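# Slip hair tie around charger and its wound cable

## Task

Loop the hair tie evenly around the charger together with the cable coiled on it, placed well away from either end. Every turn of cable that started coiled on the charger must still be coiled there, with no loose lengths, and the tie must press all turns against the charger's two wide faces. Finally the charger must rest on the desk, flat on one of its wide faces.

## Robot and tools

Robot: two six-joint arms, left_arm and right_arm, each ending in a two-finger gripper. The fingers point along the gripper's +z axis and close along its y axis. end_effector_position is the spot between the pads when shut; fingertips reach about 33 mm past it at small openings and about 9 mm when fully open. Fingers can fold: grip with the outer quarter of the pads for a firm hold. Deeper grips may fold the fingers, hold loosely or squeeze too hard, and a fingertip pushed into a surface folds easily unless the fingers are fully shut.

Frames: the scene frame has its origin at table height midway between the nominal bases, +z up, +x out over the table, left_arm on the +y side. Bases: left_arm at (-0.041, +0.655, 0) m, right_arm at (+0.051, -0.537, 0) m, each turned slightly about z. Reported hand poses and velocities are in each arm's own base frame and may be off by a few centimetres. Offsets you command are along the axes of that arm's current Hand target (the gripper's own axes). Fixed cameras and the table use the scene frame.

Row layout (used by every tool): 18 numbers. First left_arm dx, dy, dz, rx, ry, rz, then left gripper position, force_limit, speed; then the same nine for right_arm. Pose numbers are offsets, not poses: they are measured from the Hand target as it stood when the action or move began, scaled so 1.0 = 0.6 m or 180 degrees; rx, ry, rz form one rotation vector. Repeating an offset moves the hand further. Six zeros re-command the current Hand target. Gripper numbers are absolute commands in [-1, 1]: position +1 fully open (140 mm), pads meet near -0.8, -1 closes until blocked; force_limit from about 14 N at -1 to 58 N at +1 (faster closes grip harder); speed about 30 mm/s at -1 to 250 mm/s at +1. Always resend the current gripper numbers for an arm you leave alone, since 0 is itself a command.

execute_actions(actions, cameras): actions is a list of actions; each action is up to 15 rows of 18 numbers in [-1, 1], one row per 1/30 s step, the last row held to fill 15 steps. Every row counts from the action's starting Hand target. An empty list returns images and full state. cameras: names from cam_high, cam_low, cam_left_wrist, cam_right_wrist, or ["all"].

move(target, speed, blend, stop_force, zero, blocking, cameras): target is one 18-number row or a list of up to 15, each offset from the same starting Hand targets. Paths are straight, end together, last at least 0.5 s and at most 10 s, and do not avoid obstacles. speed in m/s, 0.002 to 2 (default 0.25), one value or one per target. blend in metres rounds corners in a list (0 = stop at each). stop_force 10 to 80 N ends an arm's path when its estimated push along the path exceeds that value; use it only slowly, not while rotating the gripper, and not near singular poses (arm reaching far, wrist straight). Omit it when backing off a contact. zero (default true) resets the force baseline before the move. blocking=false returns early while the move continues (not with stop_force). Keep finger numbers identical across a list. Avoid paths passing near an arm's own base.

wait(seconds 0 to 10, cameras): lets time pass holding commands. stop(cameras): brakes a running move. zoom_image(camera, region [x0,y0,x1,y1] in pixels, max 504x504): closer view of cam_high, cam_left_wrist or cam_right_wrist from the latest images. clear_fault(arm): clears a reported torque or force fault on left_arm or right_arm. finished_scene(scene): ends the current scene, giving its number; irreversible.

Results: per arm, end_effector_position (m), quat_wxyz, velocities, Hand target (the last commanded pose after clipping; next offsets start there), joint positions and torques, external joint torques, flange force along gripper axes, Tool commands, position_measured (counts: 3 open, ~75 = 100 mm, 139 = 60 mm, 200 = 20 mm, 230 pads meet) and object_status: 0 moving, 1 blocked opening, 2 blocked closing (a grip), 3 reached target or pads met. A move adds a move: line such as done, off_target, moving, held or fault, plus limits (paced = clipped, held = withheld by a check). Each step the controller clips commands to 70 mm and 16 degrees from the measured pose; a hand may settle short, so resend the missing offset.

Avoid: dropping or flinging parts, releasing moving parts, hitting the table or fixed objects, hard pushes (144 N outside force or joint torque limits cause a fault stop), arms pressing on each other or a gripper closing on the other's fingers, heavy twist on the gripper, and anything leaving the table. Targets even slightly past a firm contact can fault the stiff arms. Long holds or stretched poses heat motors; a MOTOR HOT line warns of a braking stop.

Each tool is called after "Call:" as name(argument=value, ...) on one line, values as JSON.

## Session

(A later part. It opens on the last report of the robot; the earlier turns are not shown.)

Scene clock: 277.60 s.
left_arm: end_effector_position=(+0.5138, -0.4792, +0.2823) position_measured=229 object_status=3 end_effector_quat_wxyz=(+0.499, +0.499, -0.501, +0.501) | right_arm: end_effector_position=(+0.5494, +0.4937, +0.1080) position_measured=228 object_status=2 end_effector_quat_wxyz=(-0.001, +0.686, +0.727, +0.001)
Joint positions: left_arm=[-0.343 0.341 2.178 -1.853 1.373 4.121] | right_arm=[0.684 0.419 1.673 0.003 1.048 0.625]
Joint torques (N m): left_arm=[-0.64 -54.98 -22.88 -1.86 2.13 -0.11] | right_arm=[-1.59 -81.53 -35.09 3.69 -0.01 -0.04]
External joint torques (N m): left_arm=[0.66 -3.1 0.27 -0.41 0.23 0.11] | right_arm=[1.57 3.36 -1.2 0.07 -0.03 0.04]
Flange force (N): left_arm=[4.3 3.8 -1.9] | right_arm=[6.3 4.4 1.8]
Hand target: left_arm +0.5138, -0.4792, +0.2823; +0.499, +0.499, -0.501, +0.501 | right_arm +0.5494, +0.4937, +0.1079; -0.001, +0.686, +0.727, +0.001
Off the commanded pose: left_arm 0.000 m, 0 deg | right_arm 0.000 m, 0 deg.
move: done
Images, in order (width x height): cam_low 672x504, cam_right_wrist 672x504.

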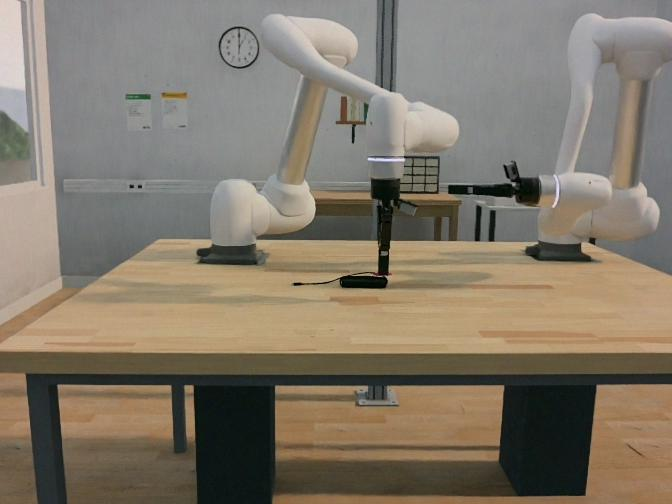

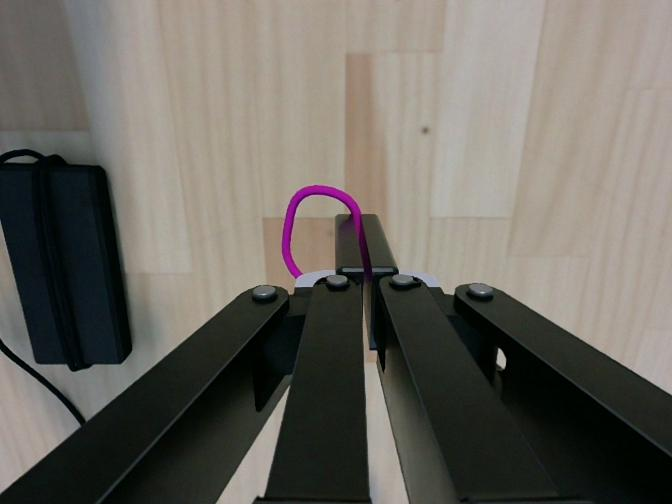

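Call:
move(target=[[0,0,0,0,0,0,-0.8,1,-1,0,0,-0.25,0,0,0,-1,0.2,-1],[0,0,0,0.0134,0,0,-0.8,1,-1,0.168,-0.244,-0.29,0,0.5,0,-1,0.2,-1]], speed=[0.2,0.3], blend=[0.03,0], cameras=["all"])

Call:
zoom_image(camera="cam_high", region=[240, 100, 420, 220])

Call:
zoom_image(camera="cam_low", region=[330, 130, 510, 250])

Scene clock: 287.33 s.
left_arm: end_effector_position=(+0.5138, -0.4792, +0.2823) position_measured=229 object_status=3 end_effector_quat_wxyz=(+0.488, +0.510, -0.490, +0.511) | right_arm: end_effector_position=(+0.3974, +0.5853, +0.2823) position_measured=228 object_status=2 end_effector_quat_wxyz=(+0.515, -0.485, -0.514, -0.486)
Joint positions: left_arm=[-0.352 0.326 2.203 -1.899 1.348 4.14] | right_arm=[0.475 0.289 2.265 1.926 1.347 -1.025]
Joint torques (N m): left_arm=[-1.21 -53.96 -22.79 -2.04 2.12 -0.1] | right_arm=[-2.05 -59.15 -26.72 0.44 2.42 -0.11]
External joint torques (N m): left_arm=[1.17 -2.42 0.27 -0.3 0.27 0.09] | right_arm=[1.95 2.65 -0.86 0.13 -0.08 0.11]
Flange force (N): left_arm=[3.3 2.5 -3.0] | right_arm=[-4.0 2.4 6.1]
Hand target: left_arm +0.5138, -0.4792, +0.2823; +0.488, +0.510, -0.490, +0.511 | right_arm +0.3974, +0.5853, +0.2822; +0.515, -0.485, -0.514, -0.486
Off the commanded pose: left_arm 0.000 m, 0 deg | right_arm 0.000 m, 0 deg.
move: done

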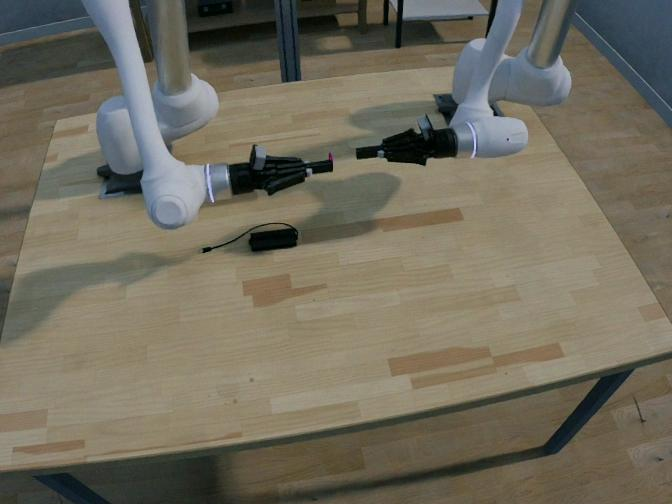

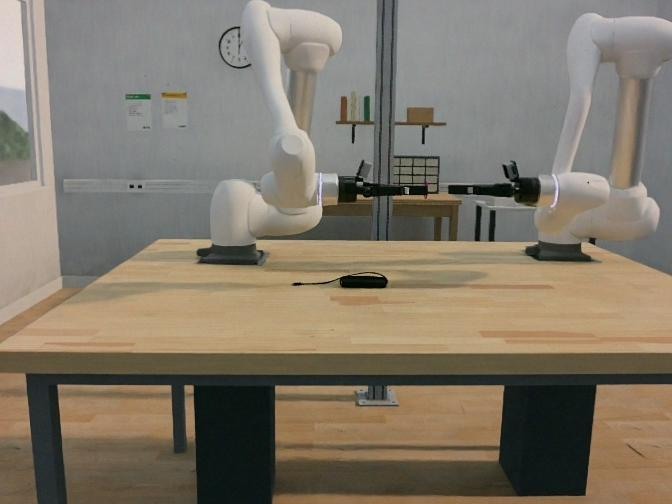

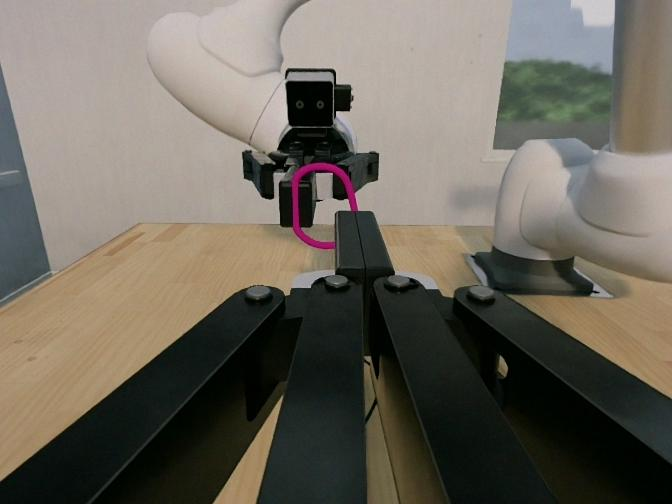

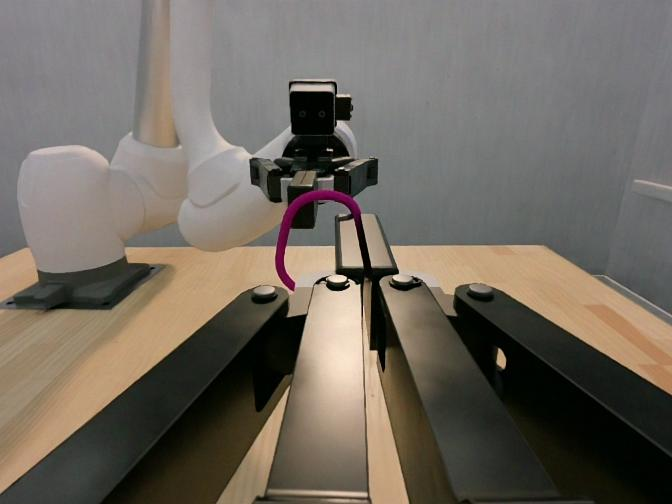

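Scaled by 2.800.

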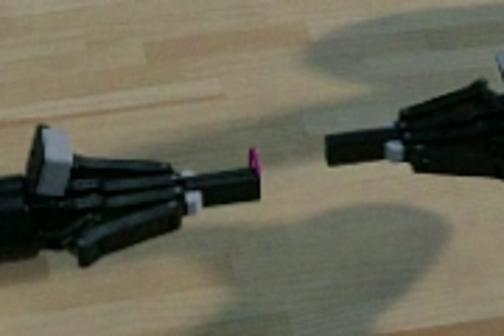

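Scaled by 2.800.

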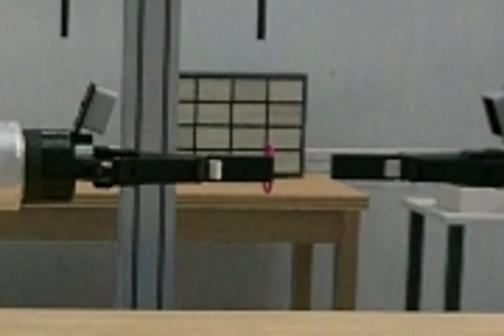

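Call:
move(target=[0.004,-0.019,0.067,0,0,0,-0.8,1,-1,0,0,0,0,0,0,-1,0.2,-1], speed=0.1, cameras=["cam_left_wrist","cam_right_wrist"])

Call:
zoom_image(camera="cam_left_wrist", region=[240, 120, 480, 300])

Call:
zoom_image(camera="cam_right_wrist", region=[240, 120, 480, 300])

Scene clock: 298.13 s.
left_arm: end_effector_position=(+0.5269, -0.5188, +0.2848) position_measured=229 object_status=3 end_effector_quat_wxyz=(+0.488, +0.510, -0.490, +0.511) | right_arm: end_effector_position=(+0.3974, +0.5853, +0.2822) position_measured=228 object_status=2 end_effector_quat_wxyz=(+0.515, -0.485, -0.514, -0.486)
Joint positions: left_arm=[-0.412 0.351 2.156 -1.945 1.307 4.13] | right_arm=[0.475 0.289 2.265 1.926 1.347 -1.025]
Joint torques (N m): left_arm=[-0.64 -57.37 -23.51 -2.13 2.14 -0.13] | right_arm=[-2.07 -59.4 -26.71 0.44 2.42 -0.05]
External joint torques (N m): left_arm=[0.74 -2.54 0.1 -0.33 0.23 0.13] | right_arm=[2.08 2.04 -1.01 0.14 -0.05 0.05]
Flange force (N): left_arm=[3.3 2.6 -2.2] | right_arm=[-3.0 1.9 6.1]
Hand target: left_arm +0.5269, -0.5189, +0.2848; +0.488, +0.510, -0.490, +0.511 | right_arm +0.3974, +0.5853, +0.2822; +0.515, -0.485, -0.514, -0.486
Off the commanded pose: left_arm 0.000 m, 0 deg | right_arm 0.000 m, 0 deg.
move: done
Images, in order (width x height): cam_left_wrist 672x504, cam_right_wrist 672x504.

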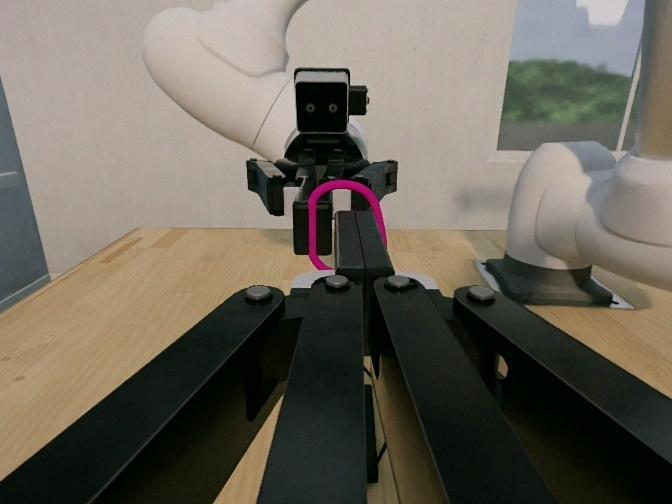

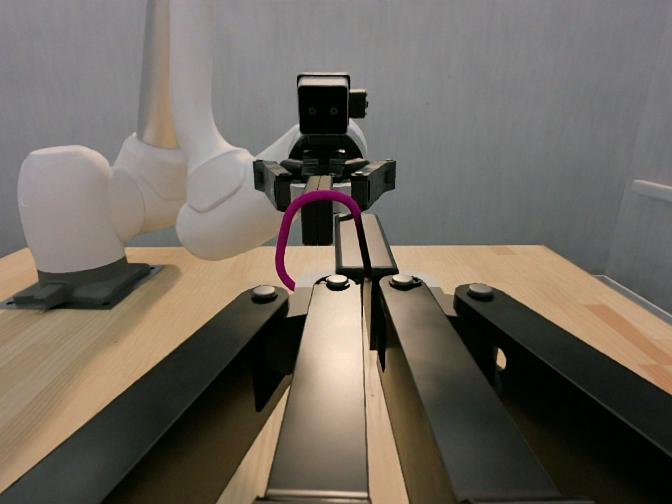

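Scaled by 2.100.

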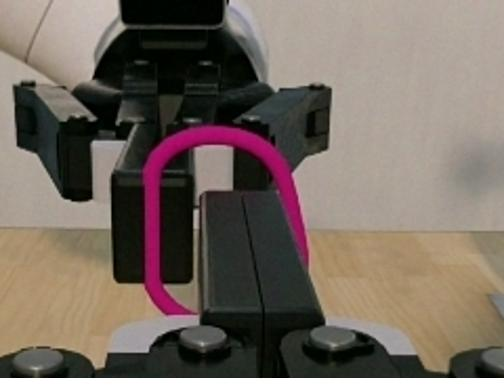

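Scaled by 2.100.

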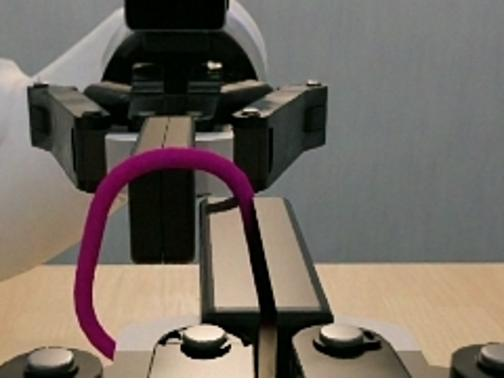

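Call:
move(target=[0,0,0.03,0,0,0,-0.8,1,-1,0,0,0,0,0,0,-1,0.2,-1], speed=0.03, cameras=["cam_left_wrist","cam_low","cam_high"])

Call:
zoom_image(camera="cam_left_wrist", region=[240, 120, 480, 300])

Call:
zoom_image(camera="cam_low", region=[380, 160, 480, 220])

Call:
zoom_image(camera="cam_high", region=[280, 130, 400, 200])

Scene clock: 308.43 s.
left_arm: end_effector_position=(+0.5276, -0.5368, +0.2848) position_measured=229 object_status=3 end_effector_quat_wxyz=(+0.489, +0.510, -0.490, +0.511) | right_arm: end_effector_position=(+0.3974, +0.5853, +0.2822) position_measured=228 object_status=2 end_effector_quat_wxyz=(+0.515, -0.485, -0.514, -0.486)
Joint positions: left_arm=[-0.442 0.359 2.142 -1.969 1.289 4.132] | right_arm=[0.475 0.289 2.265 1.926 1.347 -1.025]
Joint torques (N m): left_arm=[-1.01 -58.92 -24.12 -2.26 2.08 -0.09] | right_arm=[-2.12 -59.27 -26.84 0.35 2.4 -0.08]
External joint torques (N m): left_arm=[1.2 -2.15 0.25 -0.27 0.29 0.09] | right_arm=[2.18 1.93 -0.86 0.22 -0.03 0.08]
Flange force (N): left_arm=[2.7 1.9 -3.1] | right_arm=[-2.9 1.4 6.2]
Hand target: left_arm +0.5276, -0.5368, +0.2848; +0.488, +0.510, -0.490, +0.511 | right_arm +0.3974, +0.5853, +0.2822; +0.515, -0.485, -0.514, -0.486
Off the commanded pose: left_arm 0.000 m, 0 deg | right_arm 0.000 m, 0 deg.
move: done
Images, in order (width x height): cam_high 672x504, cam_low 672x504, cam_left_wrist 672x504.

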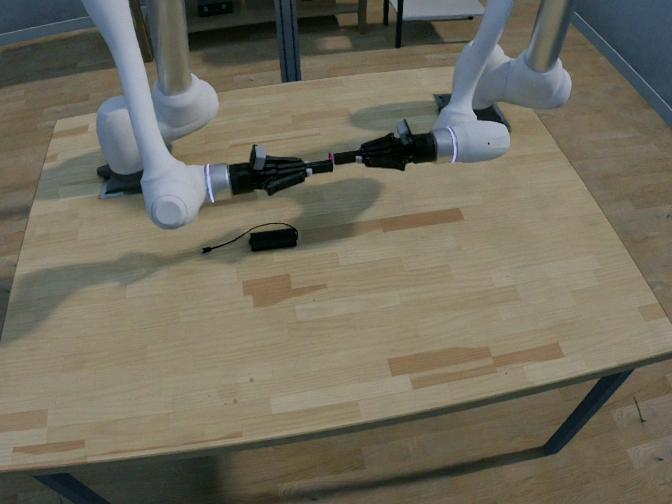

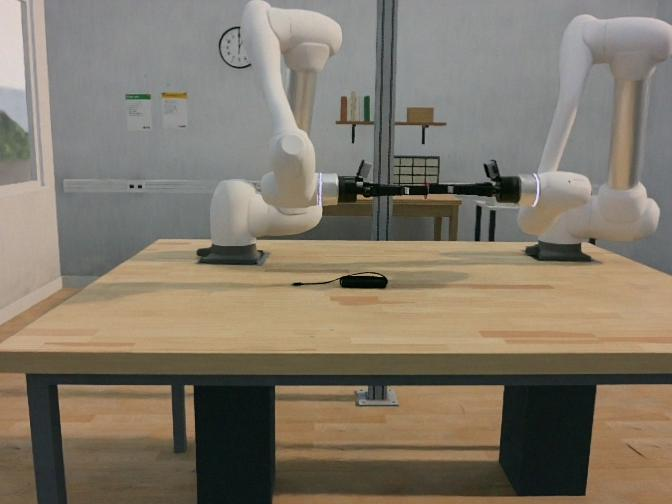

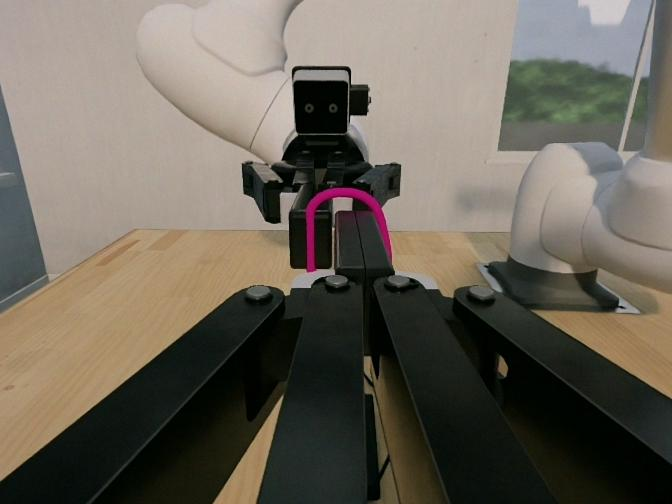

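Scaled by 2.100.

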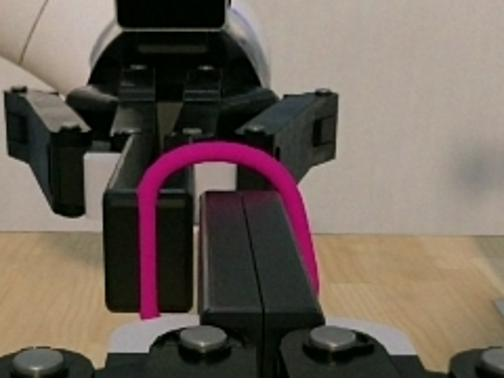

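Scaled by 5.040.

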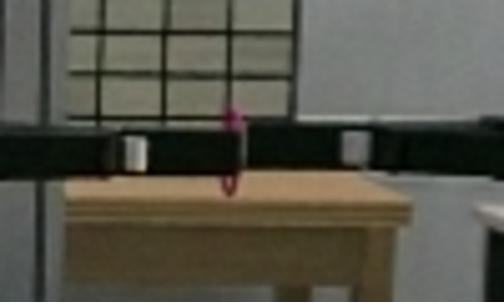

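Scaled by 4.200.

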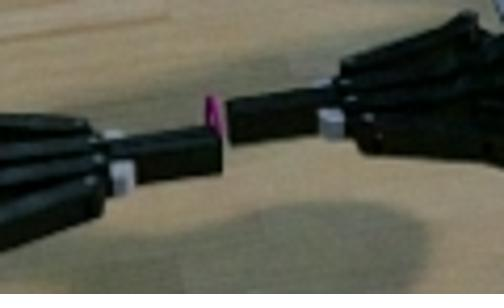

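Call:
move(target=[-0.002,0,0.037,0,0,0,-0.8,1,-1,0,0,0,0,0,0,-1,0.2,-1], speed=0.03, cameras=["cam_left_wrist","cam_low","cam_high"])

Call:
zoom_image(camera="cam_left_wrist", region=[240, 120, 480, 300])

Call:
zoom_image(camera="cam_low", region=[380, 160, 480, 220])

Call:
zoom_image(camera="cam_high", region=[280, 130, 400, 200])

Scene clock: 312.30 s.
left_arm: end_effector_position=(+0.5286, -0.5590, +0.2835) position_measured=229 object_status=3 end_effector_quat_wxyz=(+0.489, +0.510, -0.490, +0.511) | right_arm: end_effector_position=(+0.3974, +0.5853, +0.2822) position_measured=228 object_status=2 end_effector_quat_wxyz=(+0.515, -0.485, -0.514, -0.486)
Joint positions: left_arm=[-0.477 0.371 2.125 -1.999 1.268 4.136] | right_arm=[0.475 0.289 2.265 1.926 1.347 -1.025]
Joint torques (N m): left_arm=[-1.43 -60.16 -24.22 -2.26 2.2 -0.19] | right_arm=[-2.01 -59.08 -26.7 0.49 2.39 -0.09]
External joint torques (N m): left_arm=[1.5 -2.24 0.24 -0.31 0.17 0.19] | right_arm=[1.99 1.99 -0.95 0.08 -0.02 0.09]
Flange force (N): left_arm=[2.6 1.8 -3.4] | right_arm=[-2.9 1.9 5.8]
Hand target: left_arm +0.5286, -0.5590, +0.2836; +0.488, +0.510, -0.490, +0.511 | right_arm +0.3974, +0.5853, +0.2822; +0.515, -0.485, -0.514, -0.486
Off the commanded pose: left_arm 0.000 m, 0 deg | right_arm 0.000 m, 0 deg.
move: done
Images, in order (width x height): cam_high 672x504, cam_low 672x504, cam_left_wrist 672x504.

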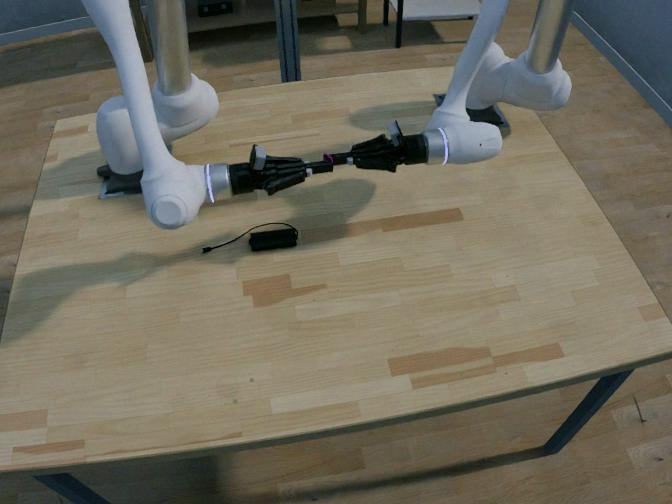

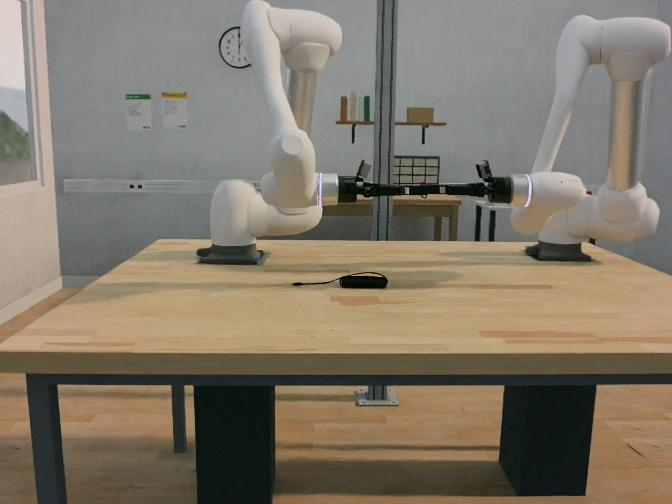

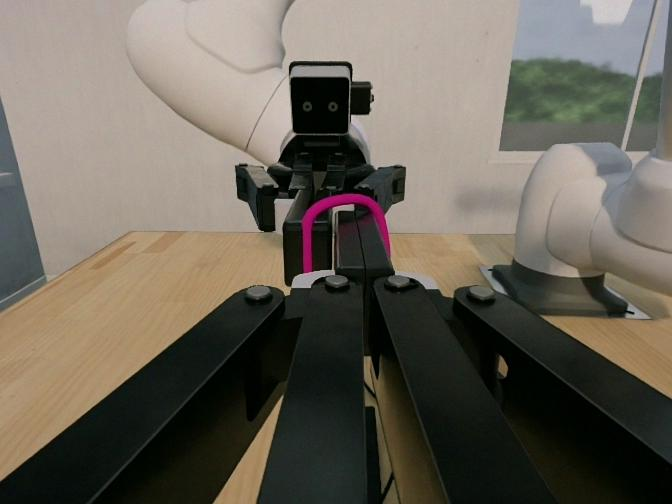

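Scaled by 2.100.

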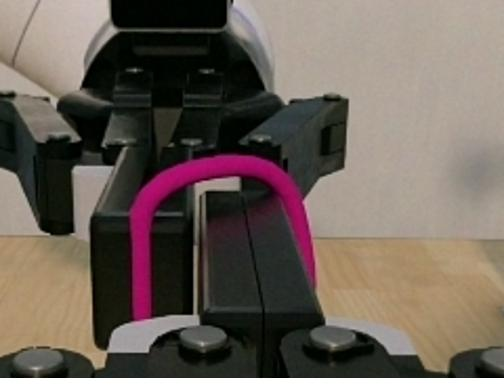

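Scaled by 5.040.

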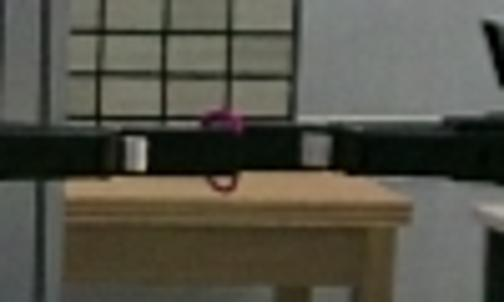

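Scaled by 4.200.

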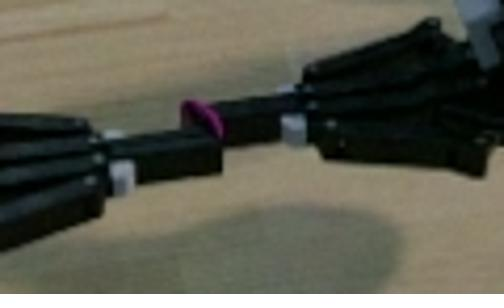

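Call:
move(target=[[0,0.009,0,0,0,0,-0.8,1,-1,0,0,0,0,0,0,-1,0.2,-1],[0,0.009,0,0,0,0,-0.68,1,-1,0,0,0,0,0,0,-1,0.2,-1]], speed=0.03, cameras=["cam_left_wrist","cam_right_wrist"])

Call:
zoom_image(camera="cam_left_wrist", region=[240, 120, 480, 300])

Call:
zoom_image(camera="cam_right_wrist", region=[240, 120, 480, 300])

Scene clock: 318.43 s.
left_arm: end_effector_position=(+0.5232, -0.5592, +0.2835) position_measured=214 object_status=0 end_effector_quat_wxyz=(+0.488, +0.510, -0.490, +0.511) | right_arm: end_effector_position=(+0.3974, +0.5853, +0.2822) position_measured=228 object_status=2 end_effector_quat_wxyz=(+0.515, -0.485, -0.514, -0.486)
Joint positions: left_arm=[-0.481 0.366 2.134 -2.004 1.267 4.141] | right_arm=[0.475 0.289 2.265 1.926 1.347 -1.025]
Joint torques (N m): left_arm=[-1.02 -59.18 -24.03 -2.24 2.23 -0.17] | right_arm=[-2.03 -58.78 -26.7 0.54 2.35 -0.13]
External joint torques (N m): left_arm=[0.88 -2.59 -0.02 -0.35 0.15 0.17] | right_arm=[2 1.75 -0.94 0.03 0.01 0.13]
Flange force (N): left_arm=[3.3 2.3 -2.4] | right_arm=[-2.4 1.7 5.5]
Hand target: left_arm +0.5232, -0.5592, +0.2835; +0.488, +0.510, -0.490, +0.511 | right_arm +0.3974, +0.5853, +0.2822; +0.515, -0.485, -0.514, -0.486
Off the commanded pose: left_arm 0.000 m, 0 deg | right_arm 0.000 m, 0 deg.
move: done
Images, in order (width x height): cam_left_wrist 672x504, cam_right_wrist 672x504.

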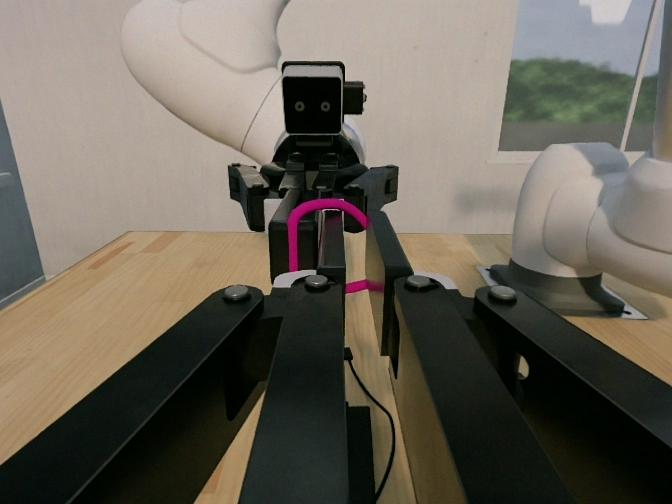

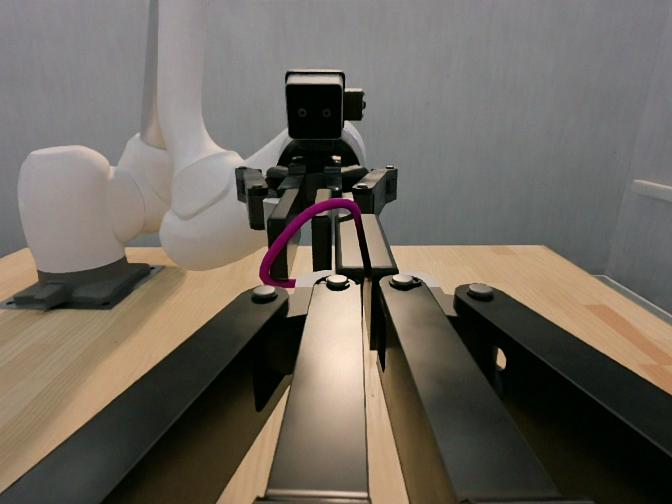

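Scaled by 2.100.

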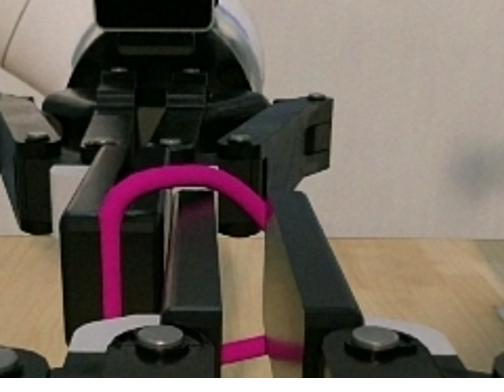

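Scaled by 2.100.

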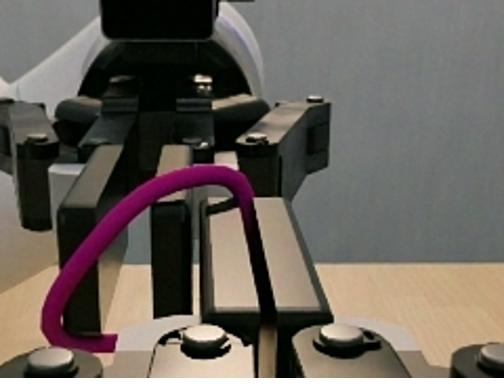

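Call:
move(target=[[0,0,-0.04,0,0,0,-0.68,1,-1,0,0,0,0,0,0,-1,0.2,-1],[-0.0045,-0.0105,-0.04,0,0,0,-0.8,1,-1,0,0,0,0,0,0,-1,0.2,-1]], speed=0.04, cameras=["cam_left_wrist","cam_right_wrist","cam_low"])

Call:
zoom_image(camera="cam_left_wrist", region=[270, 150, 430, 290])

Call:
zoom_image(camera="cam_low", region=[400, 165, 460, 215])

Call:
zoom_image(camera="cam_right_wrist", region=[240, 120, 480, 300])

Scene clock: 329.03 s.
left_arm: end_effector_position=(+0.5285, -0.5350, +0.2809) position_measured=229 object_status=0 end_effector_quat_wxyz=(+0.488, +0.510, -0.490, +0.511) | right_arm: end_effector_position=(+0.3974, +0.5853, +0.2822) position_measured=228 object_status=2 end_effector_quat_wxyz=(+0.515, -0.485, -0.514, -0.486)
Joint positions: left_arm=[-0.438 0.365 2.144 -1.968 1.294 4.138] | right_arm=[0.475 0.289 2.265 1.926 1.347 -1.025]
Joint torques (N m): left_arm=[-0.92 -58.59 -23.68 -2.16 2.19 -0.12] | right_arm=[-2.24 -59.52 -26.77 0.41 2.39 -0.13]
External joint torques (N m): left_arm=[1.02 -2.63 0.26 -0.33 0.19 0.12] | right_arm=[2.26 2.26 -0.92 0.16 -0.02 0.13]
Flange force (N): left_arm=[3.4 2.7 -2.8] | right_arm=[-3.3 1.9 6.5]
Hand target: left_arm +0.5285, -0.5350, +0.2809; +0.488, +0.510, -0.490, +0.511 | right_arm +0.3974, +0.5853, +0.2822; +0.515, -0.485, -0.514, -0.486
Off the commanded pose: left_arm 0.000 m, 0 deg | right_arm 0.000 m, 0 deg.
move: done
Images, in order (width x height): cam_low 672x504, cam_left_wrist 672x504, cam_right_wrist 672x504.

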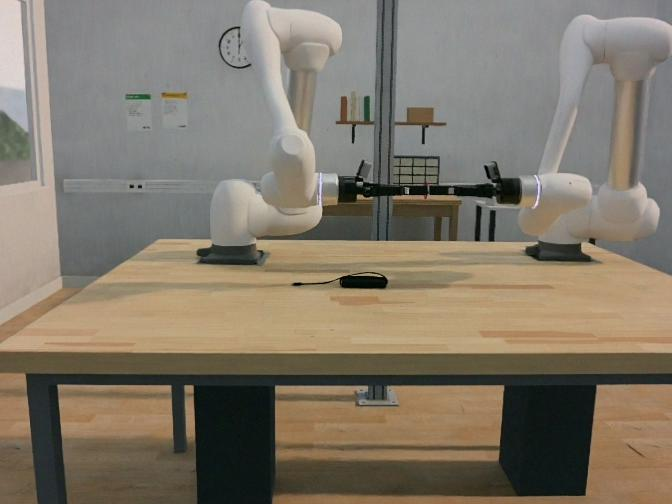

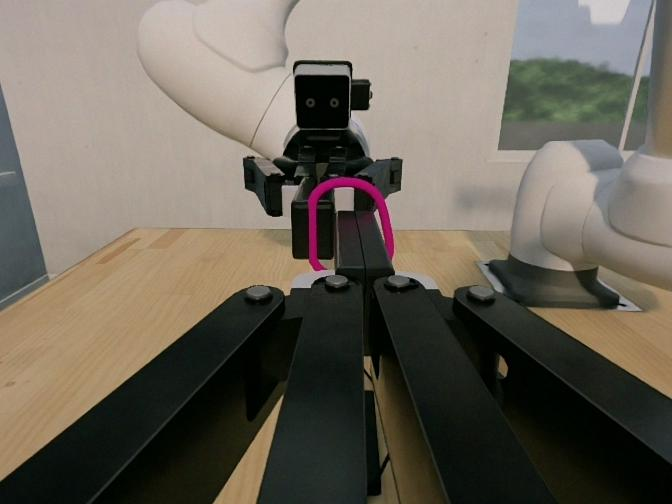

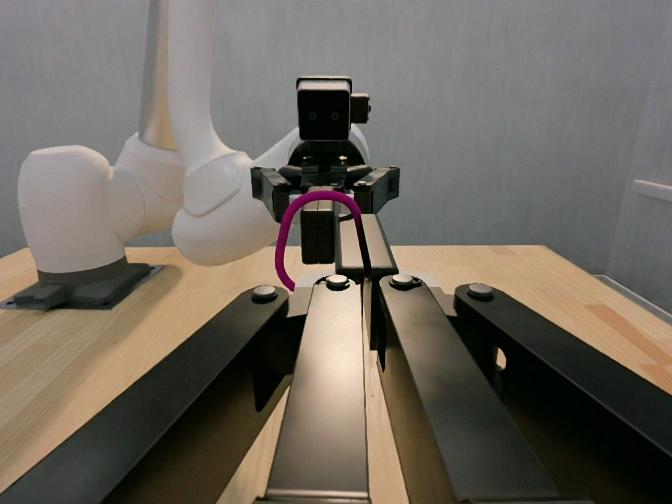

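Scaled by 3.150.

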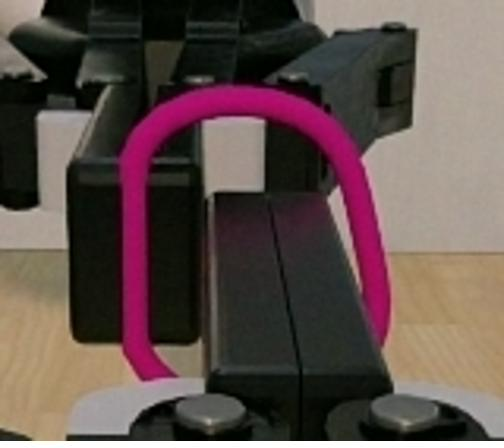

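Scaled by 8.400.

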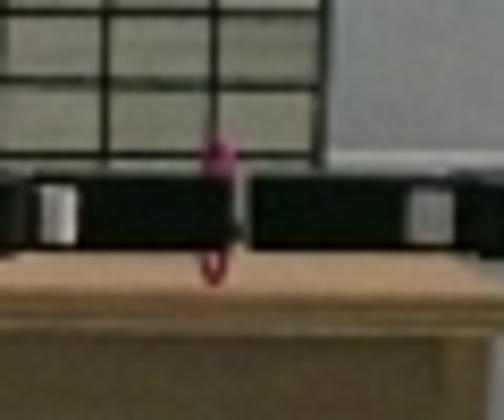

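Scaled by 2.100.

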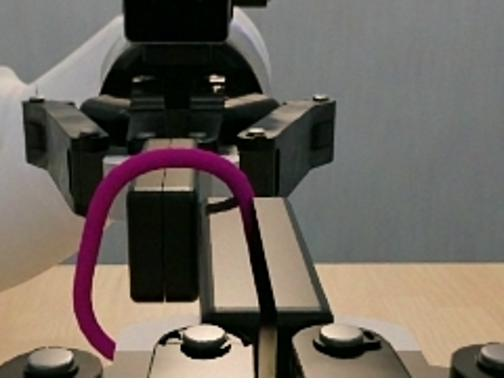

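Call:
move(target=[-0.001,-0.001,0.022,0,0,0,-0.8,1,-1,0,0,0,0,0,0,-1,0.2,-1], speed=0.03, cameras=["cam_left_wrist","cam_right_wrist","cam_high"])

Call:
zoom_image(camera="cam_left_wrist", region=[270, 150, 430, 290])

Call:
zoom_image(camera="cam_high", region=[300, 130, 370, 190])

Call:
zoom_image(camera="cam_right_wrist", region=[240, 120, 480, 300])

Scene clock: 335.00 s.
left_arm: end_effector_position=(+0.5296, -0.5482, +0.2803) position_measured=229 object_status=3 end_effector_quat_wxyz=(+0.489, +0.510, -0.490, +0.511) | right_arm: end_effector_position=(+0.3974, +0.5853, +0.2822) position_measured=228 object_status=2 end_effector_quat_wxyz=(+0.515, -0.485, -0.513, -0.486)
Joint positions: left_arm=[-0.458 0.373 2.133 -1.985 1.281 4.14] | right_arm=[0.475 0.289 2.265 1.926 1.347 -1.025]
Joint torques (N m): left_arm=[-0.36 -58.68 -29.2 -4.67 0.48 -0.14] | right_arm=[6.87 -60.12 -25.22 -2.04 3.92 -0.09]
External joint torques (N m): left_arm=[0.35 -3.62 5.53 2.12 1.91 0.14] | right_arm=[-6.94 3.32 -2.39 2.62 -1.56 0.09]
Flange force (N): left_arm=[2.5 10.7 -11.4] | right_arm=[-4.5 10.6 -3.4]
Hand target: left_arm +0.5296, -0.5482, +0.2803; +0.488, +0.510, -0.490, +0.511 | right_arm +0.3974, +0.5853, +0.2822; +0.515, -0.485, -0.514, -0.486
Off the commanded pose: left_arm 0.000 m, 0 deg | right_arm 0.000 m, 0 deg.
move: done
Images, in order (width x height): cam_high 672x504, cam_left_wrist 672x504, cam_right_wrist 672x504.

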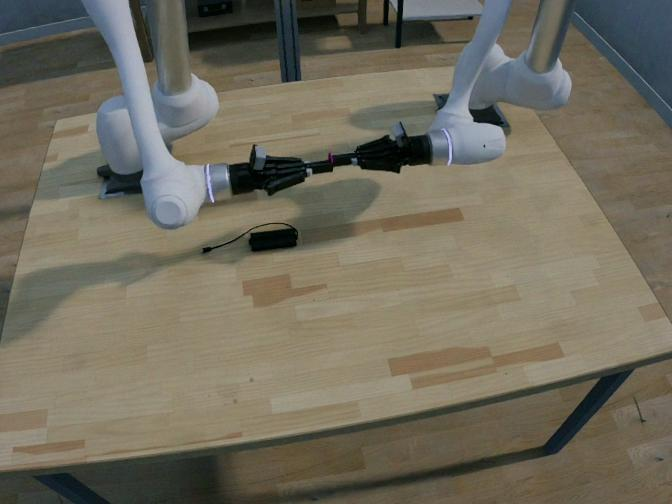

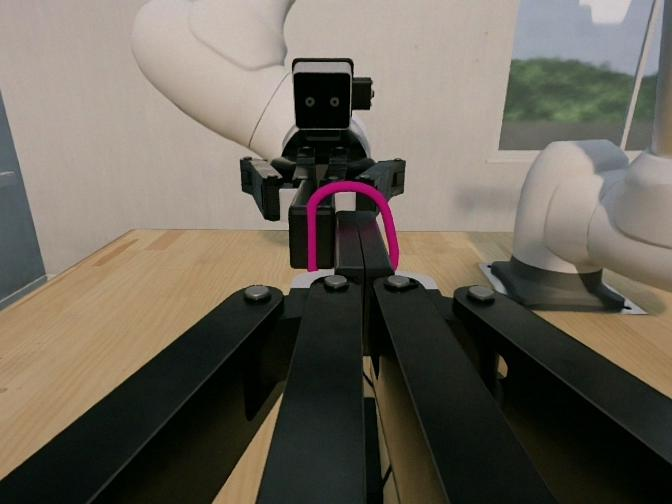

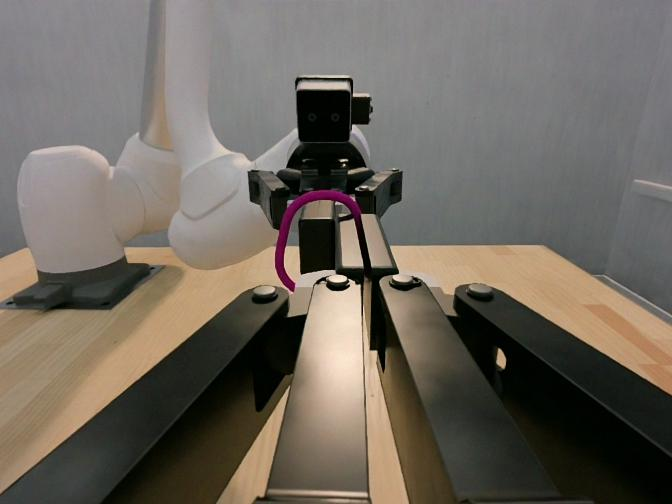

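Scaled by 3.150.

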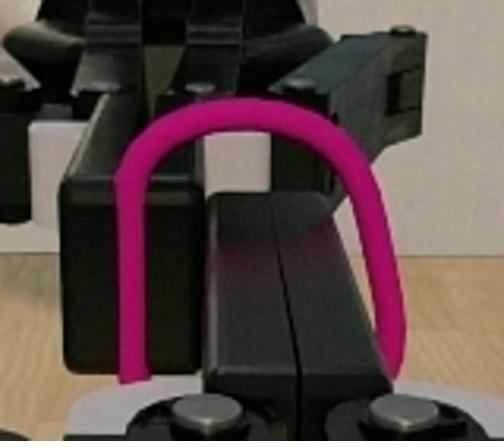

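Scaled by 7.200.

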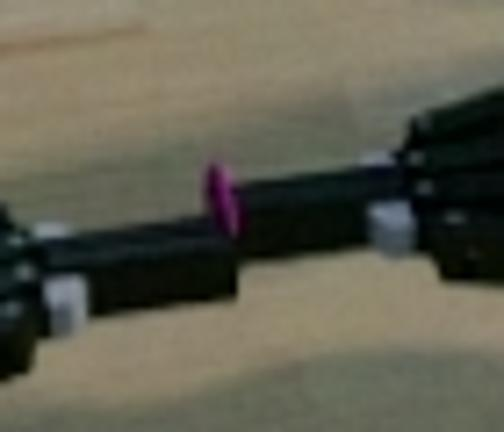

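Scaled by 2.100.

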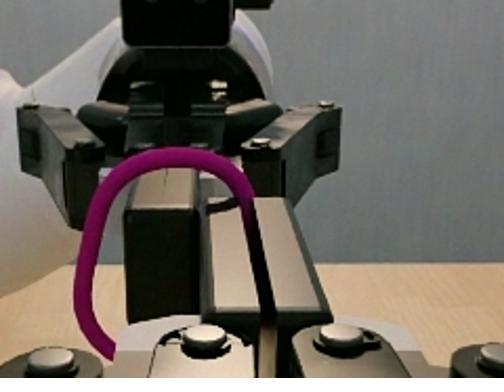

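Call:
move(target=[[0,0,-0.012,0,0,0,-0.8,1,-1,0,0,0,0,0,0,-1,0.2,-1],[0,0.0055,-0.012,0,0,0,-0.8,1,-1,0,0,0,0,0,0,-1,0.2,-1],[0,0.0055,0.017,0,0,0,-0.8,1,-1,0,0,0,0,0,0,-1,0.2,-1]], speed=0.03, cameras=["cam_left_wrist","cam_right_wrist","cam_high"])

Call:
zoom_image(camera="cam_left_wrist", region=[270, 150, 430, 290])

Call:
zoom_image(camera="cam_high", region=[300, 130, 370, 190])

Call:
zoom_image(camera="cam_right_wrist", region=[240, 120, 480, 300])

Scene clock: 340.53 s.
left_arm: end_effector_position=(+0.5267, -0.5585, +0.2802) position_measured=229 object_status=3 end_effector_quat_wxyz=(+0.489, +0.510, -0.490, +0.511) | right_arm: end_effector_position=(+0.3974, +0.5853, +0.2822) position_measured=228 object_status=2 end_effector_quat_wxyz=(+0.515, -0.485, -0.514, -0.486)
Joint positions: left_arm=[-0.477 0.374 2.13 -2.001 1.271 4.144] | right_arm=[0.475 0.289 2.265 1.926 1.347 -1.025]
Joint torques (N m): left_arm=[-0.59 -60.05 -24.14 -2.24 2.17 -0.15] | right_arm=[-1.87 -58.89 -26.78 0.39 2.4 -0.09]
External joint torques (N m): left_arm=[0.6 -2.54 0.36 -0.33 0.22 0.15] | right_arm=[1.77 2.33 -0.79 0.18 -0.05 0.09]
Flange force (N): left_arm=[3.1 3.1 -2.3] | right_arm=[-3.6 2.1 5.6]
Hand target: left_arm +0.5268, -0.5585, +0.2803; +0.488, +0.510, -0.490, +0.511 | right_arm +0.3974, +0.5853, +0.2822; +0.515, -0.485, -0.514, -0.486
Off the commanded pose: left_arm 0.000 m, 0 deg | right_arm 0.000 m, 0 deg.
move: done
Images, in order (width x height): cam_high 672x504, cam_left_wrist 672x504, cam_right_wrist 672x504.

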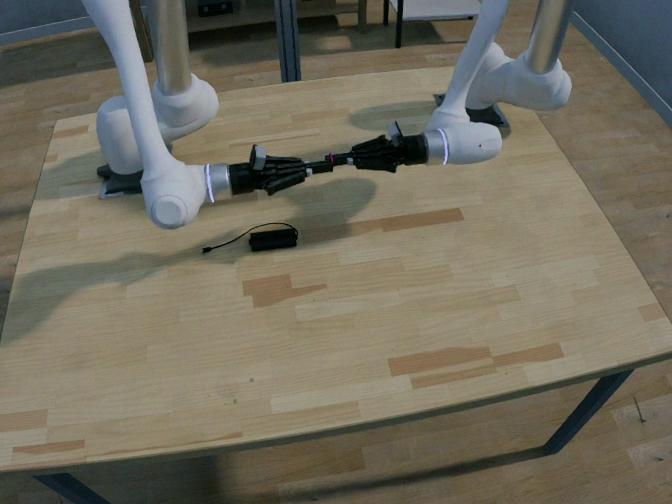

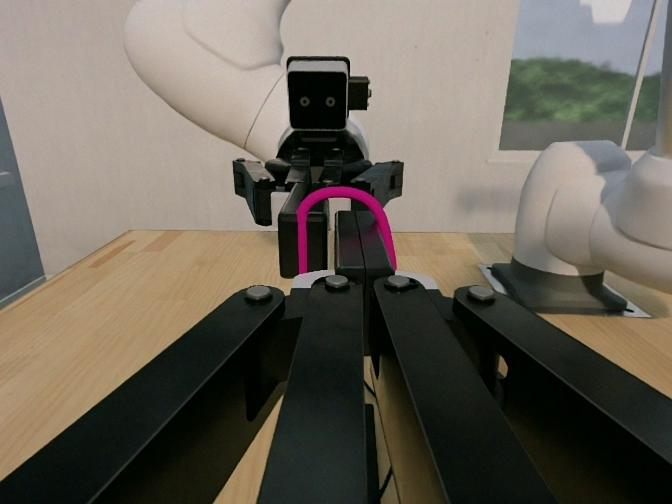

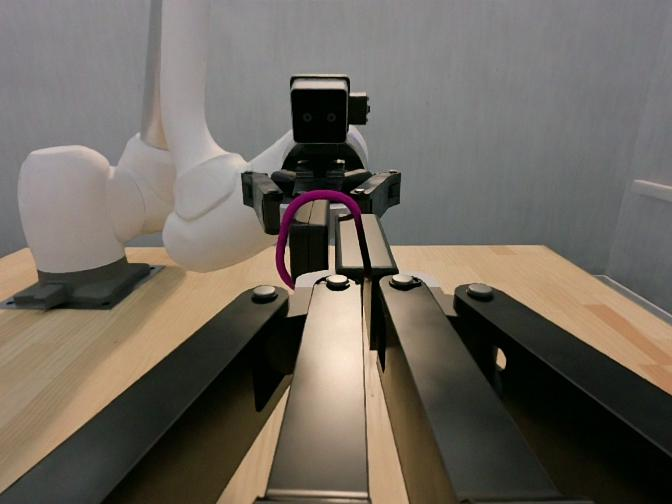

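Scaled by 3.150.

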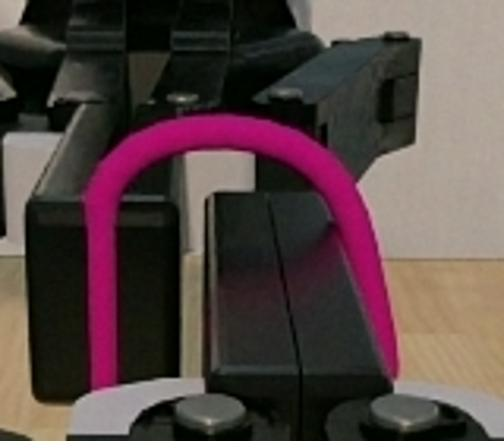

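Scaled by 7.200.

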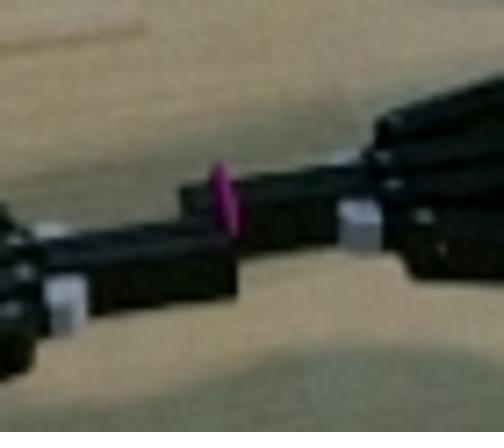

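Scaled by 2.100.

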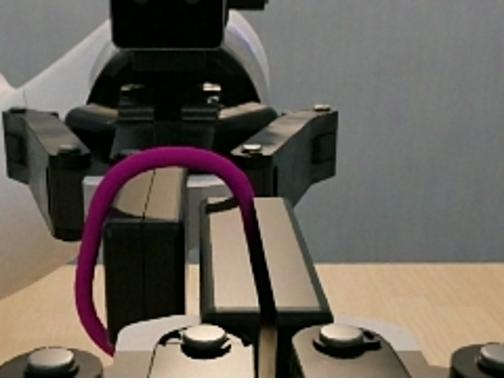

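Call:
move(target=[[0,0.003,0.018,0,0,0,-0.8,1,-1,0,0,0,0,0,0,-1,0.2,-1],[0,0.01,0.018,0,0,0,-0.8,1,-1,0,0,0,0,0,0,-1,0.2,-1],[0,0.01,0.018,0,0,0,-0.8,1,-1,0,0,0,0,0,0,-0.68,0.2,-1],[0,0.01,0.018,0,0,0,-0.8,1,-1,0,0,-0.15,0,0,0,-0.68,0.2,-1]], speed=0.03, cameras=["cam_left_wrist","cam_high"])

Call:
zoom_image(camera="cam_left_wrist", region=[270, 150, 430, 290])

Call:
zoom_image(camera="cam_high", region=[270, 130, 370, 190])

Scene clock: 349.27 s.
left_arm: end_effector_position=(+0.5212, -0.5695, +0.2802) position_measured=229 object_status=3 end_effector_quat_wxyz=(+0.488, +0.510, -0.490, +0.511) | right_arm: end_effector_position=(+0.4027, +0.4955, +0.2820) position_measured=214 object_status=3 end_effector_quat_wxyz=(+0.515, -0.485, -0.514, -0.486)
Joint positions: left_arm=[-0.499 0.374 2.131 -2.021 1.259 4.15] | right_arm=[0.293 0.249 2.329 1.772 1.449 -1.02]
Joint torques (N m): left_arm=[-1.01 -60.07 -24.49 -2.26 2.15 -0.03] | right_arm=[-1.65 -53.32 -25.72 0.8 2.42 -0.1]
External joint torques (N m): left_arm=[0.99 -2.48 0.66 -0.34 0.25 0.03] | right_arm=[1.66 1.42 -0.84 0.17 -0.06 0.1]
Flange force (N): left_arm=[3.1 3.0 -3.2] | right_arm=[-2.0 2.2 4.9]
Hand target: left_arm +0.5212, -0.5695, +0.2802; +0.488, +0.510, -0.490, +0.511 | right_arm +0.4027, +0.4954, +0.2820; +0.515, -0.485, -0.514, -0.486
Off the commanded pose: left_arm 0.000 m, 0 deg | right_arm 0.000 m, 0 deg.
move: done
Images, in order (width x height): cam_high 672x504, cam_left_wrist 672x504.

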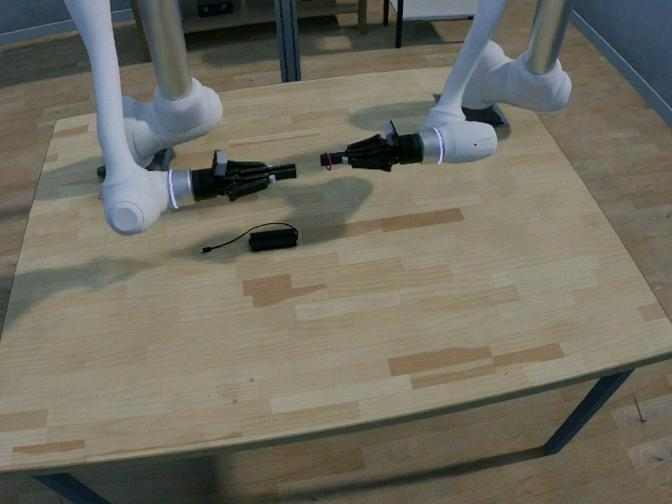

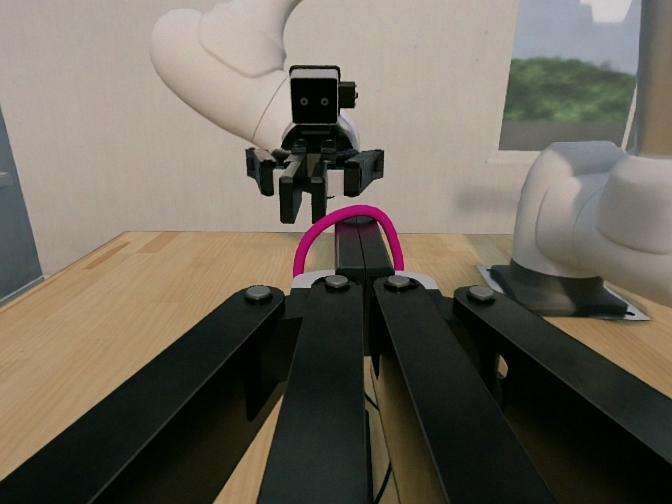

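Scaled by 3.150.

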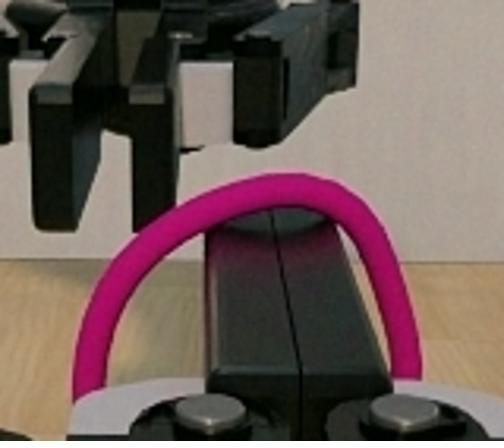

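Scaled by 5.040.

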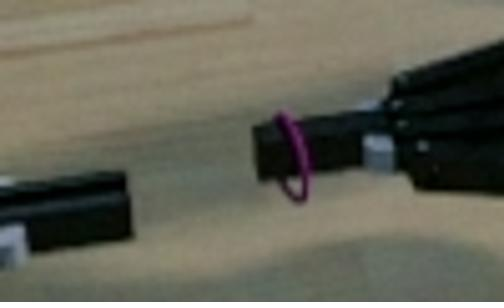

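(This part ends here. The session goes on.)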